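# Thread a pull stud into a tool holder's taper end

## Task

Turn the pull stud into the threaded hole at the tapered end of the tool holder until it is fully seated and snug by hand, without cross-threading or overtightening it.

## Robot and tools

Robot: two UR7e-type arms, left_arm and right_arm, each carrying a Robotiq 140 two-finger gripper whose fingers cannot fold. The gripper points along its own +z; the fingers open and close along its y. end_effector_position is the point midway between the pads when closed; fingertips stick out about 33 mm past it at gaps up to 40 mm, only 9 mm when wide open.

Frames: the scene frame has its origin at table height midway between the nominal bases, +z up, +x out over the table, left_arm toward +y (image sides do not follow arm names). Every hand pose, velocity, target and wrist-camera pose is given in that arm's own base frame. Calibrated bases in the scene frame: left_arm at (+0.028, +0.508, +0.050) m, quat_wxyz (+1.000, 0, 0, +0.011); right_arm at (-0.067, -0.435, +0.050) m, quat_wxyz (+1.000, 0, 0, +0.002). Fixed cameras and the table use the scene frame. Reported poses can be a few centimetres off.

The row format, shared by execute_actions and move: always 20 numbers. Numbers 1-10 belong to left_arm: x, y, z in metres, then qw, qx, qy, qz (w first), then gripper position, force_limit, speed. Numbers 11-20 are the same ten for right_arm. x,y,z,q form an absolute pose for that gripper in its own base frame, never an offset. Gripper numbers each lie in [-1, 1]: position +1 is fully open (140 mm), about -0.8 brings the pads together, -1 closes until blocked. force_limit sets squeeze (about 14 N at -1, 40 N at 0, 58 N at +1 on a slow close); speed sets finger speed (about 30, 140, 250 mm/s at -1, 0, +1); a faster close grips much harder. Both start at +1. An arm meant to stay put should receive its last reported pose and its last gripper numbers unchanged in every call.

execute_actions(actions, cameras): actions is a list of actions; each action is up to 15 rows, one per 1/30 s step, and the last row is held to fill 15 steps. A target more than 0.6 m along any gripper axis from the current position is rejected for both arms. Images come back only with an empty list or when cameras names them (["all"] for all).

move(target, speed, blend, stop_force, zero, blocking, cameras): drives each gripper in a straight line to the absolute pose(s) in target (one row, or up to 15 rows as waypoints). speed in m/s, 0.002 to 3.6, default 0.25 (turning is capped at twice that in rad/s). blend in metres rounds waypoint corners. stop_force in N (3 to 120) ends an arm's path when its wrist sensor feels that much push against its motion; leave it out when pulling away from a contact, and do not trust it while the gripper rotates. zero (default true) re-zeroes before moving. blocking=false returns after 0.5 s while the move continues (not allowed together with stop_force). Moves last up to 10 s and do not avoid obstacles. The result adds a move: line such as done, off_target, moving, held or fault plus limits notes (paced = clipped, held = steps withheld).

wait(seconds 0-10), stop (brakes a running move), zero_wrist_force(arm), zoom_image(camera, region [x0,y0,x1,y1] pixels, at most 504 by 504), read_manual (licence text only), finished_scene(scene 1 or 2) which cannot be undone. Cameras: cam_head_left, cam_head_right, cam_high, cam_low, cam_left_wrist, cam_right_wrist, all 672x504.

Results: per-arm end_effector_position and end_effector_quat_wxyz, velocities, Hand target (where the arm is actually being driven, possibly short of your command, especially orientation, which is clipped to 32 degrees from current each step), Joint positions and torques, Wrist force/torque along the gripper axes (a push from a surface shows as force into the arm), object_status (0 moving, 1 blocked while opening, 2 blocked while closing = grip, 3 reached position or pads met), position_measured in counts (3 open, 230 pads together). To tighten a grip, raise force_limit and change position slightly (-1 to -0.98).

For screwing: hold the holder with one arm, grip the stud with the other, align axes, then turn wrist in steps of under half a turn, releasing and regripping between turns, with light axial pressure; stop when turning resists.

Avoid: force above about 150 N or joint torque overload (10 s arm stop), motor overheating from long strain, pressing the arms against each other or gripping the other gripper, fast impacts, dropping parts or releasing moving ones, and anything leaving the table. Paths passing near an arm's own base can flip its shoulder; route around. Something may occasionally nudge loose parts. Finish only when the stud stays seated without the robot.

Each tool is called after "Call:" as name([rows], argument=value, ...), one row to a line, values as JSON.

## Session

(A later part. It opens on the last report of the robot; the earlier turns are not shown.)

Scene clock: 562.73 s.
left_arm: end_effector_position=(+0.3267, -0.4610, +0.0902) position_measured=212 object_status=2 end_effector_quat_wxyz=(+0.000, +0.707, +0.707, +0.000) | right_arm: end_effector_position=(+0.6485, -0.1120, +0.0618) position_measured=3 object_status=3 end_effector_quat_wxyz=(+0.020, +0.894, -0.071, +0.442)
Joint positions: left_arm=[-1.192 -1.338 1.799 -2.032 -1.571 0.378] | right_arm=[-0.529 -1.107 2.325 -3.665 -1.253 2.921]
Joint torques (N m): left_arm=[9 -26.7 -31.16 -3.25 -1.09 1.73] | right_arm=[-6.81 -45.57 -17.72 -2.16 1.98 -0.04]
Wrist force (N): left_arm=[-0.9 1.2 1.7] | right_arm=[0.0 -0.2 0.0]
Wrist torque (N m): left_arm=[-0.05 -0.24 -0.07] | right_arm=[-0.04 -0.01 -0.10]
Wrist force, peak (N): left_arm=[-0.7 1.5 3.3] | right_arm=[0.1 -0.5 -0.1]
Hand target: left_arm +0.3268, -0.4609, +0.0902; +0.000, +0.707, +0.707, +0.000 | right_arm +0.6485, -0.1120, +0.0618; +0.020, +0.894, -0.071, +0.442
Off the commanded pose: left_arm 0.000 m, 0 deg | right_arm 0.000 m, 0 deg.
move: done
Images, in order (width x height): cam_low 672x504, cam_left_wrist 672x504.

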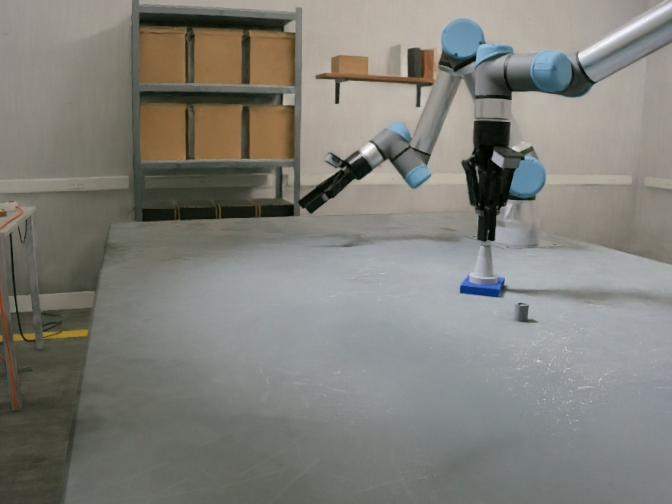

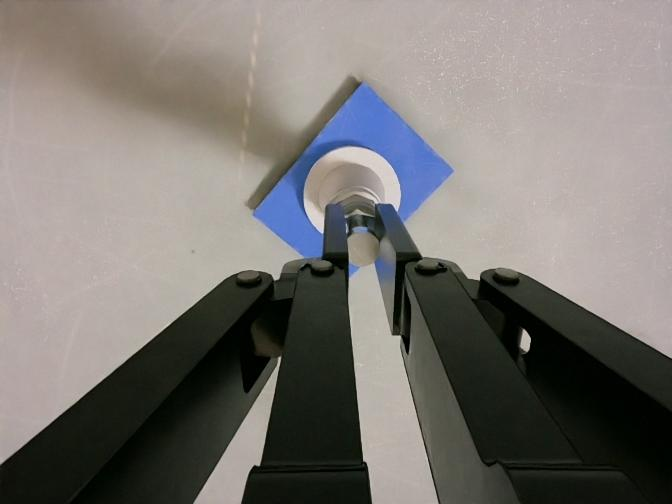

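Call:
move(target=[0.32675,-0.46095,0.0895,0,0.966,-0.259,0,-1,0.5,-1,0.6485,-0.1120,0.0618,0.020,0.894,-0.071,0.442,1,1,1], speed=0.4)

Call:
move(target=[0.32675,-0.46095,0.0887,0,0,1,0,-1,0.5,-1,0.6485,-0.1120,0.0618,0.020,0.894,-0.071,0.442,1,1,1], speed=0.4, cameras=["cam_low","cam_left_wrist"])

Call:
zoom_image(camera="cam_low", region=[450, 215, 520, 300])

Scene clock: 571.27 s.
left_arm: end_effector_position=(+0.3267, -0.4610, +0.0895) position_measured=212 object_status=2 end_effector_quat_wxyz=(+0.000, +0.966, -0.259, +0.000) | right_arm: end_effector_position=(+0.6485, -0.1120, +0.0618) position_measured=3 object_status=3 end_effector_quat_wxyz=(+0.020, +0.894, -0.071, +0.442)
Joint positions: left_arm=[-1.192 -1.337 1.8 -2.034 -1.571 2.473] | right_arm=[-0.529 -1.107 2.325 -3.665 -1.253 2.921]
Joint torques (N m): left_arm=[10.1 -30.01 -32.49 -2.23 -0.98 1.79] | right_arm=[-7.39 -45.16 -17.69 -2.12 2 -0.06]
Wrist force (N): left_arm=[3.0 2.9 7.6] | right_arm=[0.0 -0.2 0.0]
Wrist torque (N m): left_arm=[-0.15 -0.33 -0.07] | right_arm=[-0.04 0.00 -0.10]
Wrist force, peak (N): left_arm=[3.0 4.0 10.0] | right_arm=[0.0 -0.4 -0.2]
Hand target: left_arm +0.3268, -0.4609, +0.0895; +0.000, +0.966, -0.259, +0.000 | right_arm +0.6485, -0.1120, +0.0618; +0.020, +0.894, -0.071, +0.442
Off the commanded pose: left_arm 0.000 m, 0 deg | right_arm 0.000 m, 0 deg.
move: done

Scene clock: 575.07 s.
left_arm: end_effector_position=(+0.3267, -0.4610, +0.0887) position_measured=212 object_status=2 end_effector_quat_wxyz=(+0.000, +0.000, +1.000, +0.000) | right_arm: end_effector_position=(+0.6485, -0.1120, +0.0618) position_measured=3 object_status=3 end_effector_quat_wxyz=(+0.020, +0.894, -0.071, +0.442)
Joint positions: left_arm=[-1.192 -1.336 1.801 -2.036 -1.571 5.091] | right_arm=[-0.529 -1.107 2.325 -3.665 -1.253 2.921]
Joint torques (N m): left_arm=[10.95 -34.87 -34.44 0.35 0.03 1.75] | right_arm=[-6.6 -44.69 -18.22 -2.24 1.99 0.02]
Wrist force (N): left_arm=[-2.2 -8.8 17.8] | right_arm=[0.1 -0.2 0.0]
Wrist torque (N m): left_arm=[0.05 -0.17 -0.26] | right_arm=[-0.05 -0.02 -0.09]
Wrist force, peak (N): left_arm=[-0.1 -8.3 18.9] | right_arm=[0.0 -0.6 -0.1]
Hand target: left_arm +0.3268, -0.4609, +0.0887; +0.000, +0.000, +1.000, +0.000 | right_arm +0.6485, -0.1120, +0.0618; +0.020, +0.894, -0.071, +0.442
Off the commanded pose: left_arm 0.000 m, 0 deg | right_arm 0.000 m, 0 deg.
move: done
Images, in order (width x height): cam_low 672x504, cam_left_wrist 672x504.

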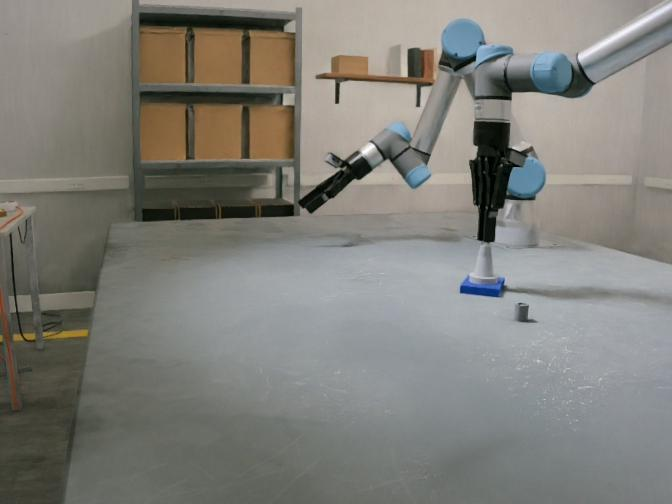

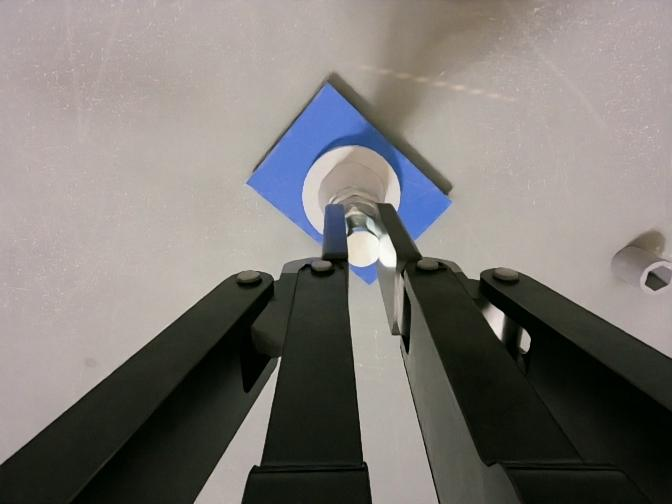

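Scaled by 5.929 from the camera's 672x504 image, which has a finer 960x720 frame.

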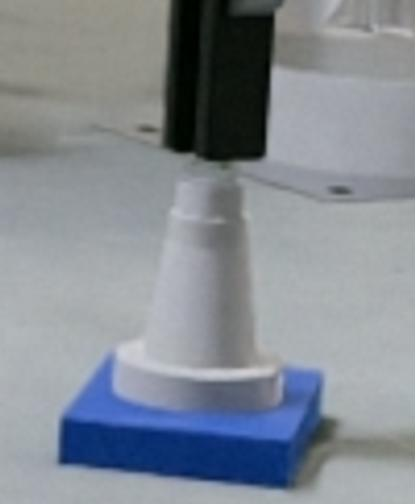

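Call:
move(target=[0.32675,-0.46095,0.0887,0,0,1,0,-0.45,0.5,-1,0.6485,-0.1120,0.0618,0.020,0.894,-0.071,0.442,1,1,1])

Call:
move([
  [0.32675,-0.46095,0.0887,0,-0.866,0.5,0,-0.45,0.5,-1,0.6485,-0.1120,0.0618,0.020,0.894,-0.071,0.442,1,1,1],
  [0.32675,-0.46095,0.0887,0,0.866,0.5,0,-0.45,0.5,-1,0.6485,-0.1120,0.0618,0.020,0.894,-0.071,0.442,1,1,1],
  [0.32675,-0.46095,0.0887,0,0,1,0,-0.45,0.5,-1,0.6485,-0.1120,0.0618,0.020,0.894,-0.071,0.442,1,1,1],
  [0.32675,-0.46095,0.0887,0,-0.866,0.5,0,-0.45,0.5,-1,0.6485,-0.1120,0.0618,0.020,0.894,-0.071,0.442,1,1,1],
  [0.32675,-0.46095,0.0887,0,0.7071,0.7071,0,-0.45,0.5,-1,0.6485,-0.1120,0.0618,0.020,0.894,-0.071,0.442,1,1,1],
], speed=1, blend=0.02)

Call:
move(target=[0.32675,-0.46095,0.0887,0,0.7071,0.7071,0,-1,0.5,-1,0.6485,-0.1120,0.0618,0.020,0.894,-0.071,0.442,1,1,1], cameras=["cam_left_wrist"])

Call:
zoom_image(camera="cam_left_wrist", region=[290, 150, 430, 270])

Call:
wait(seconds=0.5)

Call:
move(target=[0.32675,-0.46095,0.0885,0,0.966,0.259,0,-1,0.5,-1,0.6485,-0.1120,0.0618,0.020,0.894,-0.071,0.442,1,1,1], speed=0.25)

Call:
move(target=[0.32675,-0.46095,0.0883,0,0.966,-0.259,0,-1,0.5,-1,0.6485,-0.1120,0.0618,0.020,0.894,-0.071,0.442,1,1,1], speed=0.25)

Call:
zoom_image(camera="cam_left_wrist", region=[290, 150, 430, 270])

Scene clock: 589.87 s.
left_arm: end_effector_position=(+0.3268, -0.4609, +0.0887) position_measured=186 object_status=0 end_effector_quat_wxyz=(+0.000, +0.000, +1.000, +0.000) | right_arm: end_effector_position=(+0.6485, -0.1120, +0.0618) position_measured=3 object_status=3 end_effector_quat_wxyz=(+0.020, +0.894, -0.071, +0.442)
Joint positions: left_arm=[-1.192 -1.336 1.801 -2.036 -1.571 5.091] | right_arm=[-0.529 -1.107 2.325 -3.665 -1.253 2.921]
Joint torques (N m): left_arm=[0.48 -40.96 -19.47 -5.39 -1.91 1.53] | right_arm=[-7.13 -44.88 -17.42 -2.17 2 0.06]
Wrist force (N): left_arm=[-0.6 1.3 -1.2] | right_arm=[0.1 0.0 -0.2]
Wrist torque (N m): left_arm=[-0.01 -0.29 -0.09] | right_arm=[-0.01 -0.03 -0.09]
Wrist force, peak (N): left_arm=[-1.9 -10.4 19.1] | right_arm=[0.2 -0.4 -0.2]
Hand target: left_arm +0.3268, -0.4610, +0.0887; +0.000, +0.000, +1.000, +0.000 | right_arm +0.6485, -0.1120, +0.0618; +0.020, +0.894, -0.071, +0.442
Off the commanded pose: left_arm 0.000 m, 0 deg | right_arm 0.000 m, 0 deg.
move: done

Scene clock: 596.13 s.
left_arm: end_effector_position=(+0.3268, -0.4609, +0.0887) position_measured=186 object_status=3 end_effector_quat_wxyz=(+0.000, +0.707, +0.707, +0.000) | right_arm: end_effector_position=(+0.6485, -0.1120, +0.0618) position_measured=3 object_status=3 end_effector_quat_wxyz=(+0.020, +0.894, -0.071, +0.442)
Joint positions: left_arm=[-1.192 -1.336 1.801 -2.036 -1.571 -5.904] | right_arm=[-0.529 -1.107 2.325 -3.665 -1.253 2.921]
Joint torques (N m): left_arm=[-2.52 -43.83 -16.9 -0.41 0.4 -1.53] | right_arm=[-7.24 -45.06 -17.63 -2.22 2.04 -0.09]
Wrist force (N): left_arm=[-0.1 1.1 -1.4] | right_arm=[0.0 -0.1 0.0]
Wrist torque (N m): left_arm=[-0.05 -0.38 -0.28] | right_arm=[-0.02 0.01 -0.09]
Wrist force, peak (N): left_arm=[-0.1 1.5 -1.8] | right_arm=[-0.2 -0.5 -0.2]
Hand target: left_arm +0.3267, -0.4610, +0.0887; +0.000, +0.707, +0.707, +0.000 | right_arm +0.6485, -0.1120, +0.0618; +0.020, +0.894, -0.071, +0.442
Off the commanded pose: left_arm 0.000 m, 0 deg | right_arm 0.000 m, 0 deg.
move: done

Scene clock: 597.27 s.
left_arm: end_effector_position=(+0.3267, -0.4610, +0.0887) position_measured=212 object_status=0 end_effector_quat_wxyz=(+0.000, +0.707, +0.707, +0.000) | right_arm: end_effector_position=(+0.6485, -0.1120, +0.0618) position_measured=3 object_status=3 end_effector_quat_wxyz=(+0.020, +0.894, -0.071, +0.442)
Joint positions: left_arm=[-1.192 -1.336 1.801 -2.036 -1.571 -5.905] | right_arm=[-0.529 -1.107 2.325 -3.665 -1.253 2.921]
Joint torques (N m): left_arm=[7.92 -40.65 -18.86 -1.22 -1.97 -1.91] | right_arm=[-6.53 -44.64 -17.67 -2.26 2.02 -0.06]
Wrist force (N): left_arm=[1.2 0.3 -7.5] | right_arm=[0.0 -0.3 0.0]
Wrist torque (N m): left_arm=[0.01 -0.34 -0.27] | right_arm=[-0.06 0.00 -0.10]
Wrist force, peak (N): left_arm=[1.2 0.3 -7.8] | right_arm=[0.2 -0.4 0.1]
Hand target: left_arm +0.3267, -0.4609, +0.0887; +0.000, +0.707, +0.707, +0.000 | right_arm +0.6485, -0.1120, +0.0618; +0.020, +0.894, -0.071, +0.442
Off the commanded pose: left_arm 0.000 m, 0 deg | right_arm 0.000 m, 0 deg.
move: done
Images, in order (width x height): cam_left_wrist 672x504.

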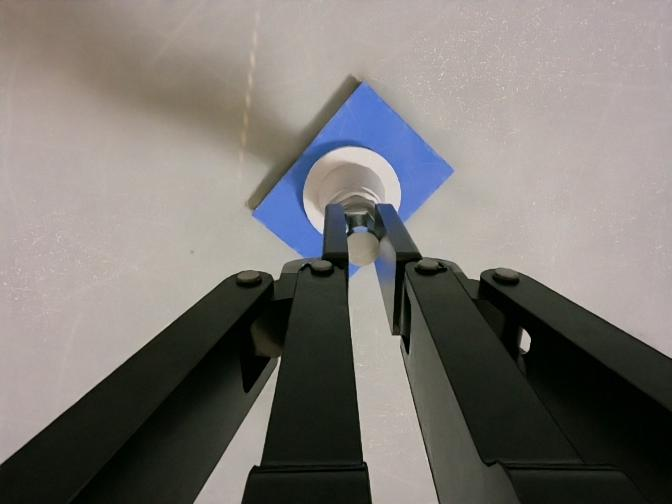

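Scaled by 3.600 from the camera's 672x504 image, which has a finer 960x720 frame.

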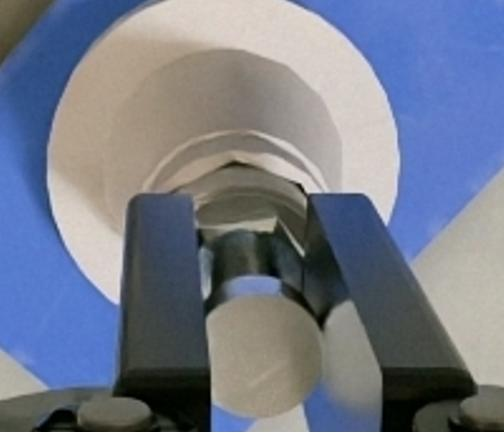

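Scene clock: 597.77 s.
left_arm: end_effector_position=(+0.3267, -0.4609, +0.0887) position_measured=212 object_status=2 end_effector_quat_wxyz=(+0.000, +0.707, +0.707, +0.000) | right_arm: end_effector_position=(+0.6485, -0.1120, +0.0618) position_measured=3 object_status=3 end_effector_quat_wxyz=(+0.020, +0.894, -0.071, +0.442)
Joint positions: left_arm=[-1.192 -1.336 1.801 -2.036 -1.571 -5.905] | right_arm=[-0.529 -1.107 2.325 -3.665 -1.253 2.921]
Joint torques (N m): left_arm=[8.45 -38.08 -20.04 -1.62 -2.04 -1.66] | right_arm=[-7.01 -44.96 -18.01 -2.25 2.06 -0.05]
Wrist force (N): left_arm=[1.1 0.4 -7.5] | right_arm=[0.0 -0.4 0.0]
Wrist torque (N m): left_arm=[0.03 -0.32 -0.26] | right_arm=[-0.09 0.00 -0.10]
Wrist force, peak (N): left_arm=[1.5 0.2 -7.7] | right_arm=[0.0 -0.4 0.0]
Hand target: left_arm +0.3267, -0.4609, +0.0887; +0.000, +0.707, +0.707, +0.000 | right_arm +0.6485, -0.1120, +0.0618; +0.020, +0.894, -0.071, +0.442
Tool commands: left_gripper/position=-1.0 left_gripper/force_limit=+0.5 left_gripper/speed=-1.0 right_gripper/position=+1.0 right_gripper/force_limit=+1.0 right_gripper/speed=+1.0
Off the commanded pose: left_arm 0.000 m, 0 deg | right_arm 0.000 m, 0 deg.
wait: 0.50 s; at rest by 0.17 s

Scene clock: 600.33 s.
left_arm: end_effector_position=(+0.3267, -0.4609, +0.0885) position_measured=212 object_status=2 end_effector_quat_wxyz=(+0.000, +0.966, +0.259, +0.000) | right_arm: end_effector_position=(+0.6485, -0.1120, +0.0618) position_measured=3 object_status=3 end_effector_quat_wxyz=(+0.020, +0.894, -0.071, +0.442)
Joint positions: left_arm=[-1.192 -1.336 1.802 -2.037 -1.571 -4.858] | right_arm=[-0.529 -1.107 2.325 -3.665 -1.253 2.921]
Joint torques (N m): left_arm=[7.97 -22.16 -24.31 -3.04 -3.5 1.53] | right_arm=[-7.12 -44.4 -17.61 -2.15 2.05 -0.04]
Wrist force (N): left_arm=[3.8 6.1 -5.3] | right_arm=[0.2 -0.2 0.0]
Wrist torque (N m): left_arm=[-0.05 -0.39 -0.52] | right_arm=[-0.05 -0.04 -0.09]
Wrist force, peak (N): left_arm=[4.4 6.0 -5.6] | right_arm=[0.1 -0.4 -0.1]
Hand target: left_arm +0.3268, -0.4609, +0.0885; +0.000, +0.966, +0.259, +0.000 | right_arm +0.6485, -0.1120, +0.0618; +0.020, +0.894, -0.071, +0.442
Off the commanded pose: left_arm 0.000 m, 0 deg | right_arm 0.000 m, 0 deg.
move: done

Scene clock: 602.90 s.
left_arm: end_effector_position=(+0.3267, -0.4609, +0.0883) position_measured=212 object_status=2 end_effector_quat_wxyz=(+0.000, +0.966, -0.259, +0.000) | right_arm: end_effector_position=(+0.6485, -0.1120, +0.0618) position_measured=3 object_status=3 end_effector_quat_wxyz=(+0.020, +0.894, -0.071, +0.442)
Joint positions: left_arm=[-1.192 -1.336 1.802 -2.037 -1.571 -3.81] | right_arm=[-0.529 -1.107 2.325 -3.665 -1.253 2.921]
Joint torques (N m): left_arm=[9.61 -21.81 -25.51 -3.31 -2.08 1.42] | right_arm=[-6.26 -44.89 -17.39 -2.17 2.16 0.09]
Wrist force (N): left_arm=[3.0 3.9 -6.8] | right_arm=[0.1 -0.2 -0.1]
Wrist torque (N m): left_arm=[-0.01 -0.34 -0.53] | right_arm=[-0.04 -0.01 -0.10]
Wrist force, peak (N): left_arm=[4.4 6.5 -5.5] | right_arm=[0.0 -0.5 -0.1]
Hand target: left_arm +0.3268, -0.4609, +0.0883; +0.000, +0.966, -0.259, +0.000 | right_arm +0.6485, -0.1120, +0.0618; +0.020, +0.894, -0.071, +0.442
Off the commanded pose: left_arm 0.000 m, 0 deg | right_arm 0.000 m, 0 deg.
move: done

Scaled by 3.600 from the camera's 672x504 image, which has a finer 960x720 frame.
This view is cut from an older image: the scene may have changed since it was taken.

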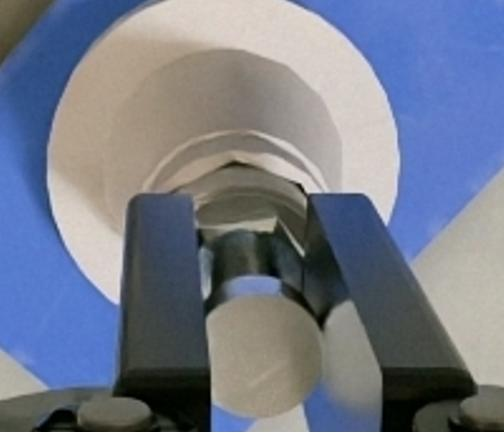

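Call:
move(target=[0.32675,-0.46095,0.0883,0,0.966,-0.259,0,-0.98,1,-1,0.6485,-0.1120,0.0618,0.020,0.894,-0.071,0.442,1,1,1])

Call:
move(target=[0.32675,-0.46095,0.0883,0,0.7071,-0.7071,0,-0.98,1,-1,0.6485,-0.1120,0.0618,0.020,0.894,-0.071,0.442,1,1,1], speed=0.2, cameras=["cam_left_wrist"])

Call:
zoom_image(camera="cam_left_wrist", region=[290, 150, 430, 270])

Call:
move(target=[0.32675,-0.46095,0.0883,0,0.7071,-0.7071,0,-0.3,1,-1,0.6485,-0.1120,0.0618,0.020,0.894,-0.071,0.442,1,1,1])

Call:
move(target=[0.32675,-0.46095,0.25,0,0.7071,-0.7071,0,-0.3,1,-1,0.6485,-0.1120,0.0618,0.020,0.894,-0.071,0.442,1,1,1], cameras=["cam_left_wrist","cam_low","cam_high","cam_head_left"])

Call:
zoom_image(camera="cam_low", region=[450, 205, 520, 300])

Call:
zoom_image(camera="cam_head_left", region=[295, 180, 355, 250])

Scene clock: 615.83 s.
left_arm: end_effector_position=(+0.3267, -0.4610, +0.0883) position_measured=213 object_status=2 end_effector_quat_wxyz=(+0.000, +0.966, -0.259, +0.000) | right_arm: end_effector_position=(+0.6485, -0.1120, +0.0618) position_measured=3 object_status=3 end_effector_quat_wxyz=(+0.020, +0.894, -0.071, +0.442)
Joint positions: left_arm=[-1.192 -1.336 1.802 -2.037 -1.571 -3.81] | right_arm=[-0.529 -1.107 2.325 -3.665 -1.253 2.921]
Joint torques (N m): left_arm=[9.1 -24.33 -26.69 0.92 0.36 2.26] | right_arm=[-6.86 -44.48 -17.85 -2.37 1.82 -0.01]
Wrist force (N): left_arm=[1.1 2.4 -8.3] | right_arm=[0.1 -0.4 -0.1]
Wrist torque (N m): left_arm=[-0.05 -0.36 -0.57] | right_arm=[-0.08 -0.02 -0.09]
Wrist force, peak (N): left_arm=[3.2 4.1 -7.4] | right_arm=[-0.1 -0.5 -0.2]
Hand target: left_arm +0.3268, -0.4610, +0.0883; +0.000, +0.966, -0.259, +0.000 | right_arm +0.6485, -0.1120, +0.0618; +0.020, +0.894, -0.071, +0.442
Off the commanded pose: left_arm 0.000 m, 0 deg | right_arm 0.000 m, 0 deg.
move: done

Scene clock: 618.90 s.
left_arm: end_effector_position=(+0.3267, -0.4610, +0.0883) position_measured=213 object_status=2 end_effector_quat_wxyz=(+0.000, +0.707, -0.707, +0.000) | right_arm: end_effector_position=(+0.6485, -0.1120, +0.0618) position_measured=3 object_status=3 end_effector_quat_wxyz=(+0.020, +0.894, -0.071, +0.442)
Joint positions: left_arm=[-1.192 -1.336 1.802 -2.037 -1.571 -2.763] | right_arm=[-0.529 -1.107 2.325 -3.665 -1.253 2.921]
Joint torques (N m): left_arm=[8.27 -33.18 -29.69 -2.95 -2.79 1.05] | right_arm=[-6.33 -44.38 -18.09 -2.19 2.04 -0.01]
Wrist force (N): left_arm=[-0.6 -0.5 -1.8] | right_arm=[0.0 -0.3 -0.1]
Wrist torque (N m): left_arm=[0.01 -0.31 -0.68] | right_arm=[-0.06 0.01 -0.09]
Wrist force, peak (N): left_arm=[1.5 2.8 -8.3] | right_arm=[0.1 -0.5 0.0]
Hand target: left_arm +0.3268, -0.4609, +0.0883; +0.000, +0.707, -0.707, +0.000 | right_arm +0.6485, -0.1120, +0.0618; +0.020, +0.894, -0.071, +0.442
Off the commanded pose: left_arm 0.000 m, 0 deg | right_arm 0.000 m, 0 deg.
move: done
Images, in order (width x height): cam_left_wrist 672x504.

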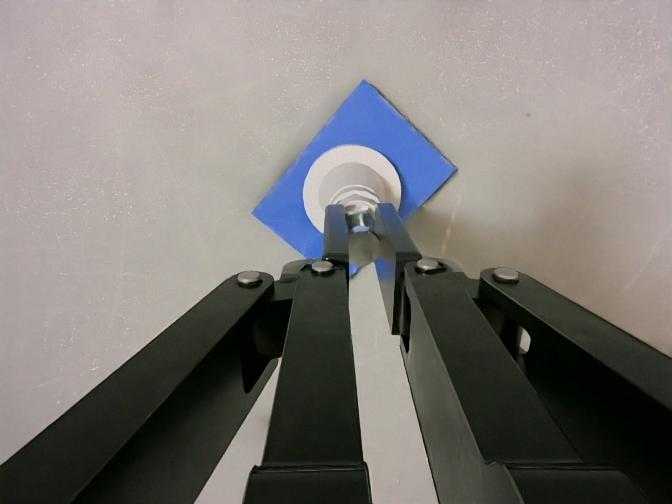

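Scaled by 3.600 from the camera's 672x504 image, which has a finer 960x720 frame.

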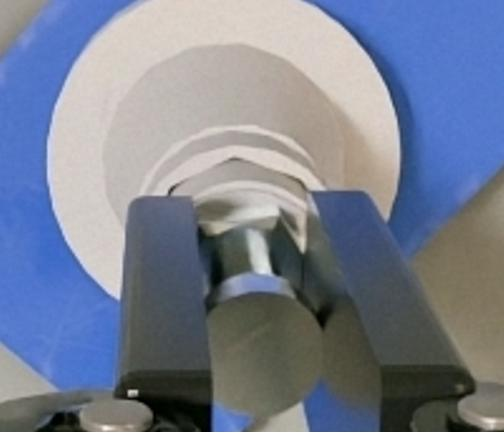

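Scene clock: 620.13 s.
left_arm: end_effector_position=(+0.3267, -0.4610, +0.0883) position_measured=167 object_status=0 end_effector_quat_wxyz=(+0.000, +0.707, -0.707, +0.000) | right_arm: end_effector_position=(+0.6485, -0.1120, +0.0618) position_measured=3 object_status=3 end_effector_quat_wxyz=(+0.020, +0.894, -0.071, +0.442)
Joint positions: left_arm=[-1.192 -1.336 1.802 -2.037 -1.571 -2.763] | right_arm=[-0.529 -1.107 2.325 -3.665 -1.253 2.921]
Joint torques (N m): left_arm=[8.51 -24.96 -30.42 -2.71 1.17 2.07] | right_arm=[-6.96 -44.61 -18.46 -2.1 1.91 -0.02]
Wrist force (N): left_arm=[-0.7 1.3 -1.2] | right_arm=[0.0 -0.2 -0.1]
Wrist torque (N m): left_arm=[0.02 -0.28 -0.11] | right_arm=[-0.05 -0.01 -0.09]
Wrist force, peak (N): left_arm=[-1.1 0.2 1.9] | right_arm=[0.2 -0.3 -0.2]
Hand target: left_arm +0.3267, -0.4609, +0.0883; +0.000, +0.707, -0.707, +0.000 | right_arm +0.6485, -0.1120, +0.0618; +0.020, +0.894, -0.071, +0.442
Off the commanded pose: left_arm 0.000 m, 0 deg | right_arm 0.000 m, 0 deg.
move: done

Scene clock: 621.30 s.
left_arm: end_effector_position=(+0.3268, -0.4610, +0.2499) position_measured=167 object_status=3 end_effector_quat_wxyz=(+0.000, +0.707, -0.707, +0.000) | right_arm: end_effector_position=(+0.6485, -0.1120, +0.0618) position_measured=3 object_status=3 end_effector_quat_wxyz=(+0.020, +0.894, -0.071, +0.442)
Joint positions: left_arm=[-1.192 -1.434 1.492 -1.628 -1.571 -2.763] | right_arm=[-0.529 -1.107 2.325 -3.665 -1.253 2.921]
Joint torques (N m): left_arm=[-5.69 -30.57 -32.7 -2.04 -2.06 -1.53] | right_arm=[-7.13 -45.03 -17.95 -2.3 1.89 -0.08]
Wrist force (N): left_arm=[-0.7 1.2 -1.1] | right_arm=[0.1 -0.1 0.1]
Wrist torque (N m): left_arm=[-0.01 -0.29 -0.12] | right_arm=[-0.03 -0.02 -0.09]
Wrist force, peak (N): left_arm=[-0.4 1.4 -4.4] | right_arm=[0.2 -0.5 -0.1]
Hand target: left_arm +0.3267, -0.4609, +0.2500; +0.000, +0.707, -0.707, +0.000 | right_arm +0.6485, -0.1120, +0.0618; +0.020, +0.894, -0.071, +0.442
Off the commanded pose: left_arm 0.000 m, 0 deg | right_arm 0.000 m, 0 deg.
move: done
Images, in order (width x height): cam_head_left 672x504, cam_high 672x504, cam_low 672x504, cam_left_wrist 672x504.

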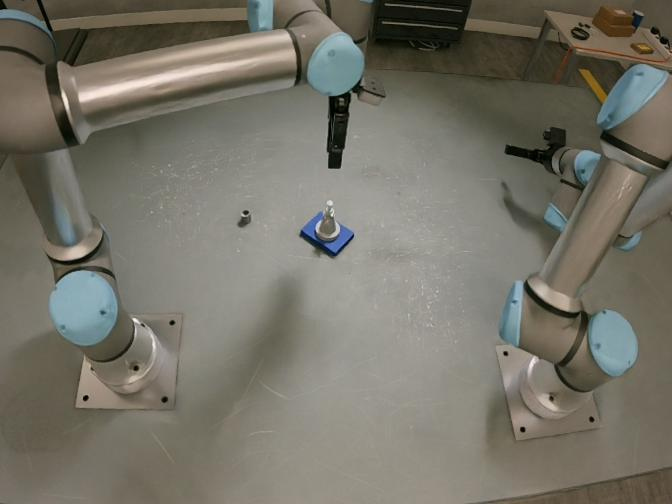

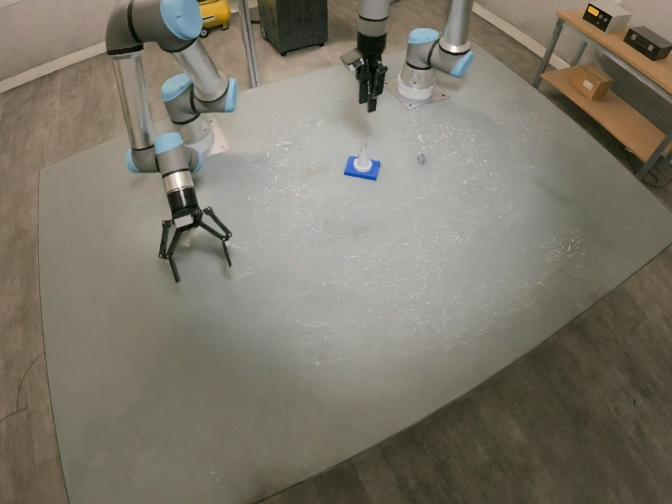

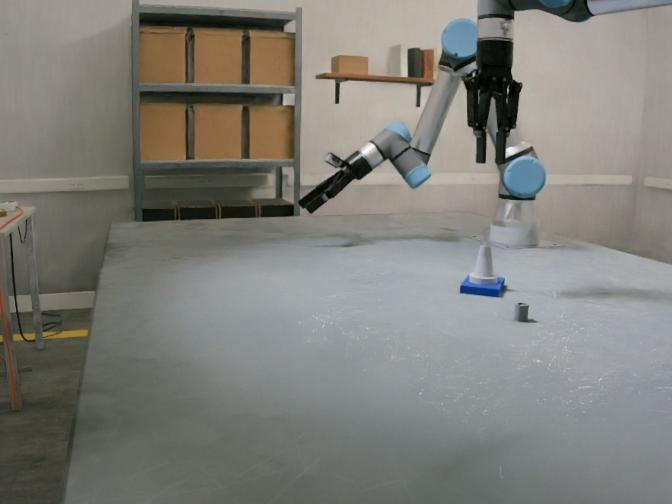

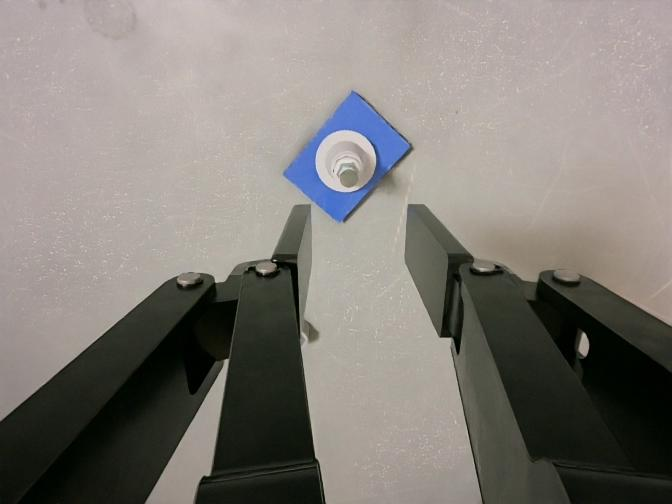

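Scaled by 5.305 from the camera's 672x504 image, which has a finer 960x720 frame.

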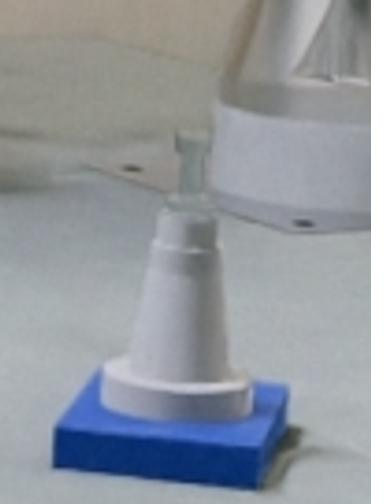

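Scaled by 7.200 from the camera's 672x504 image, which has a finer 960x720 frame.

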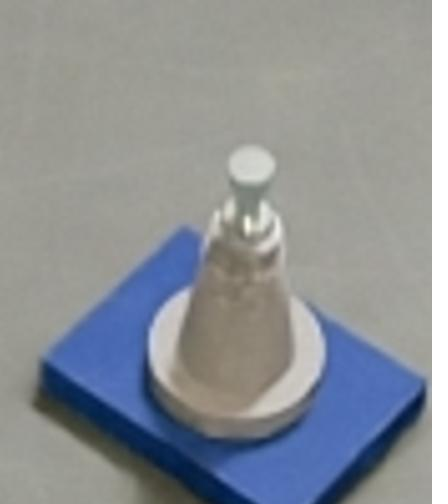

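Call:
finished_scene(scene=1)

The scene is finished: the task was done.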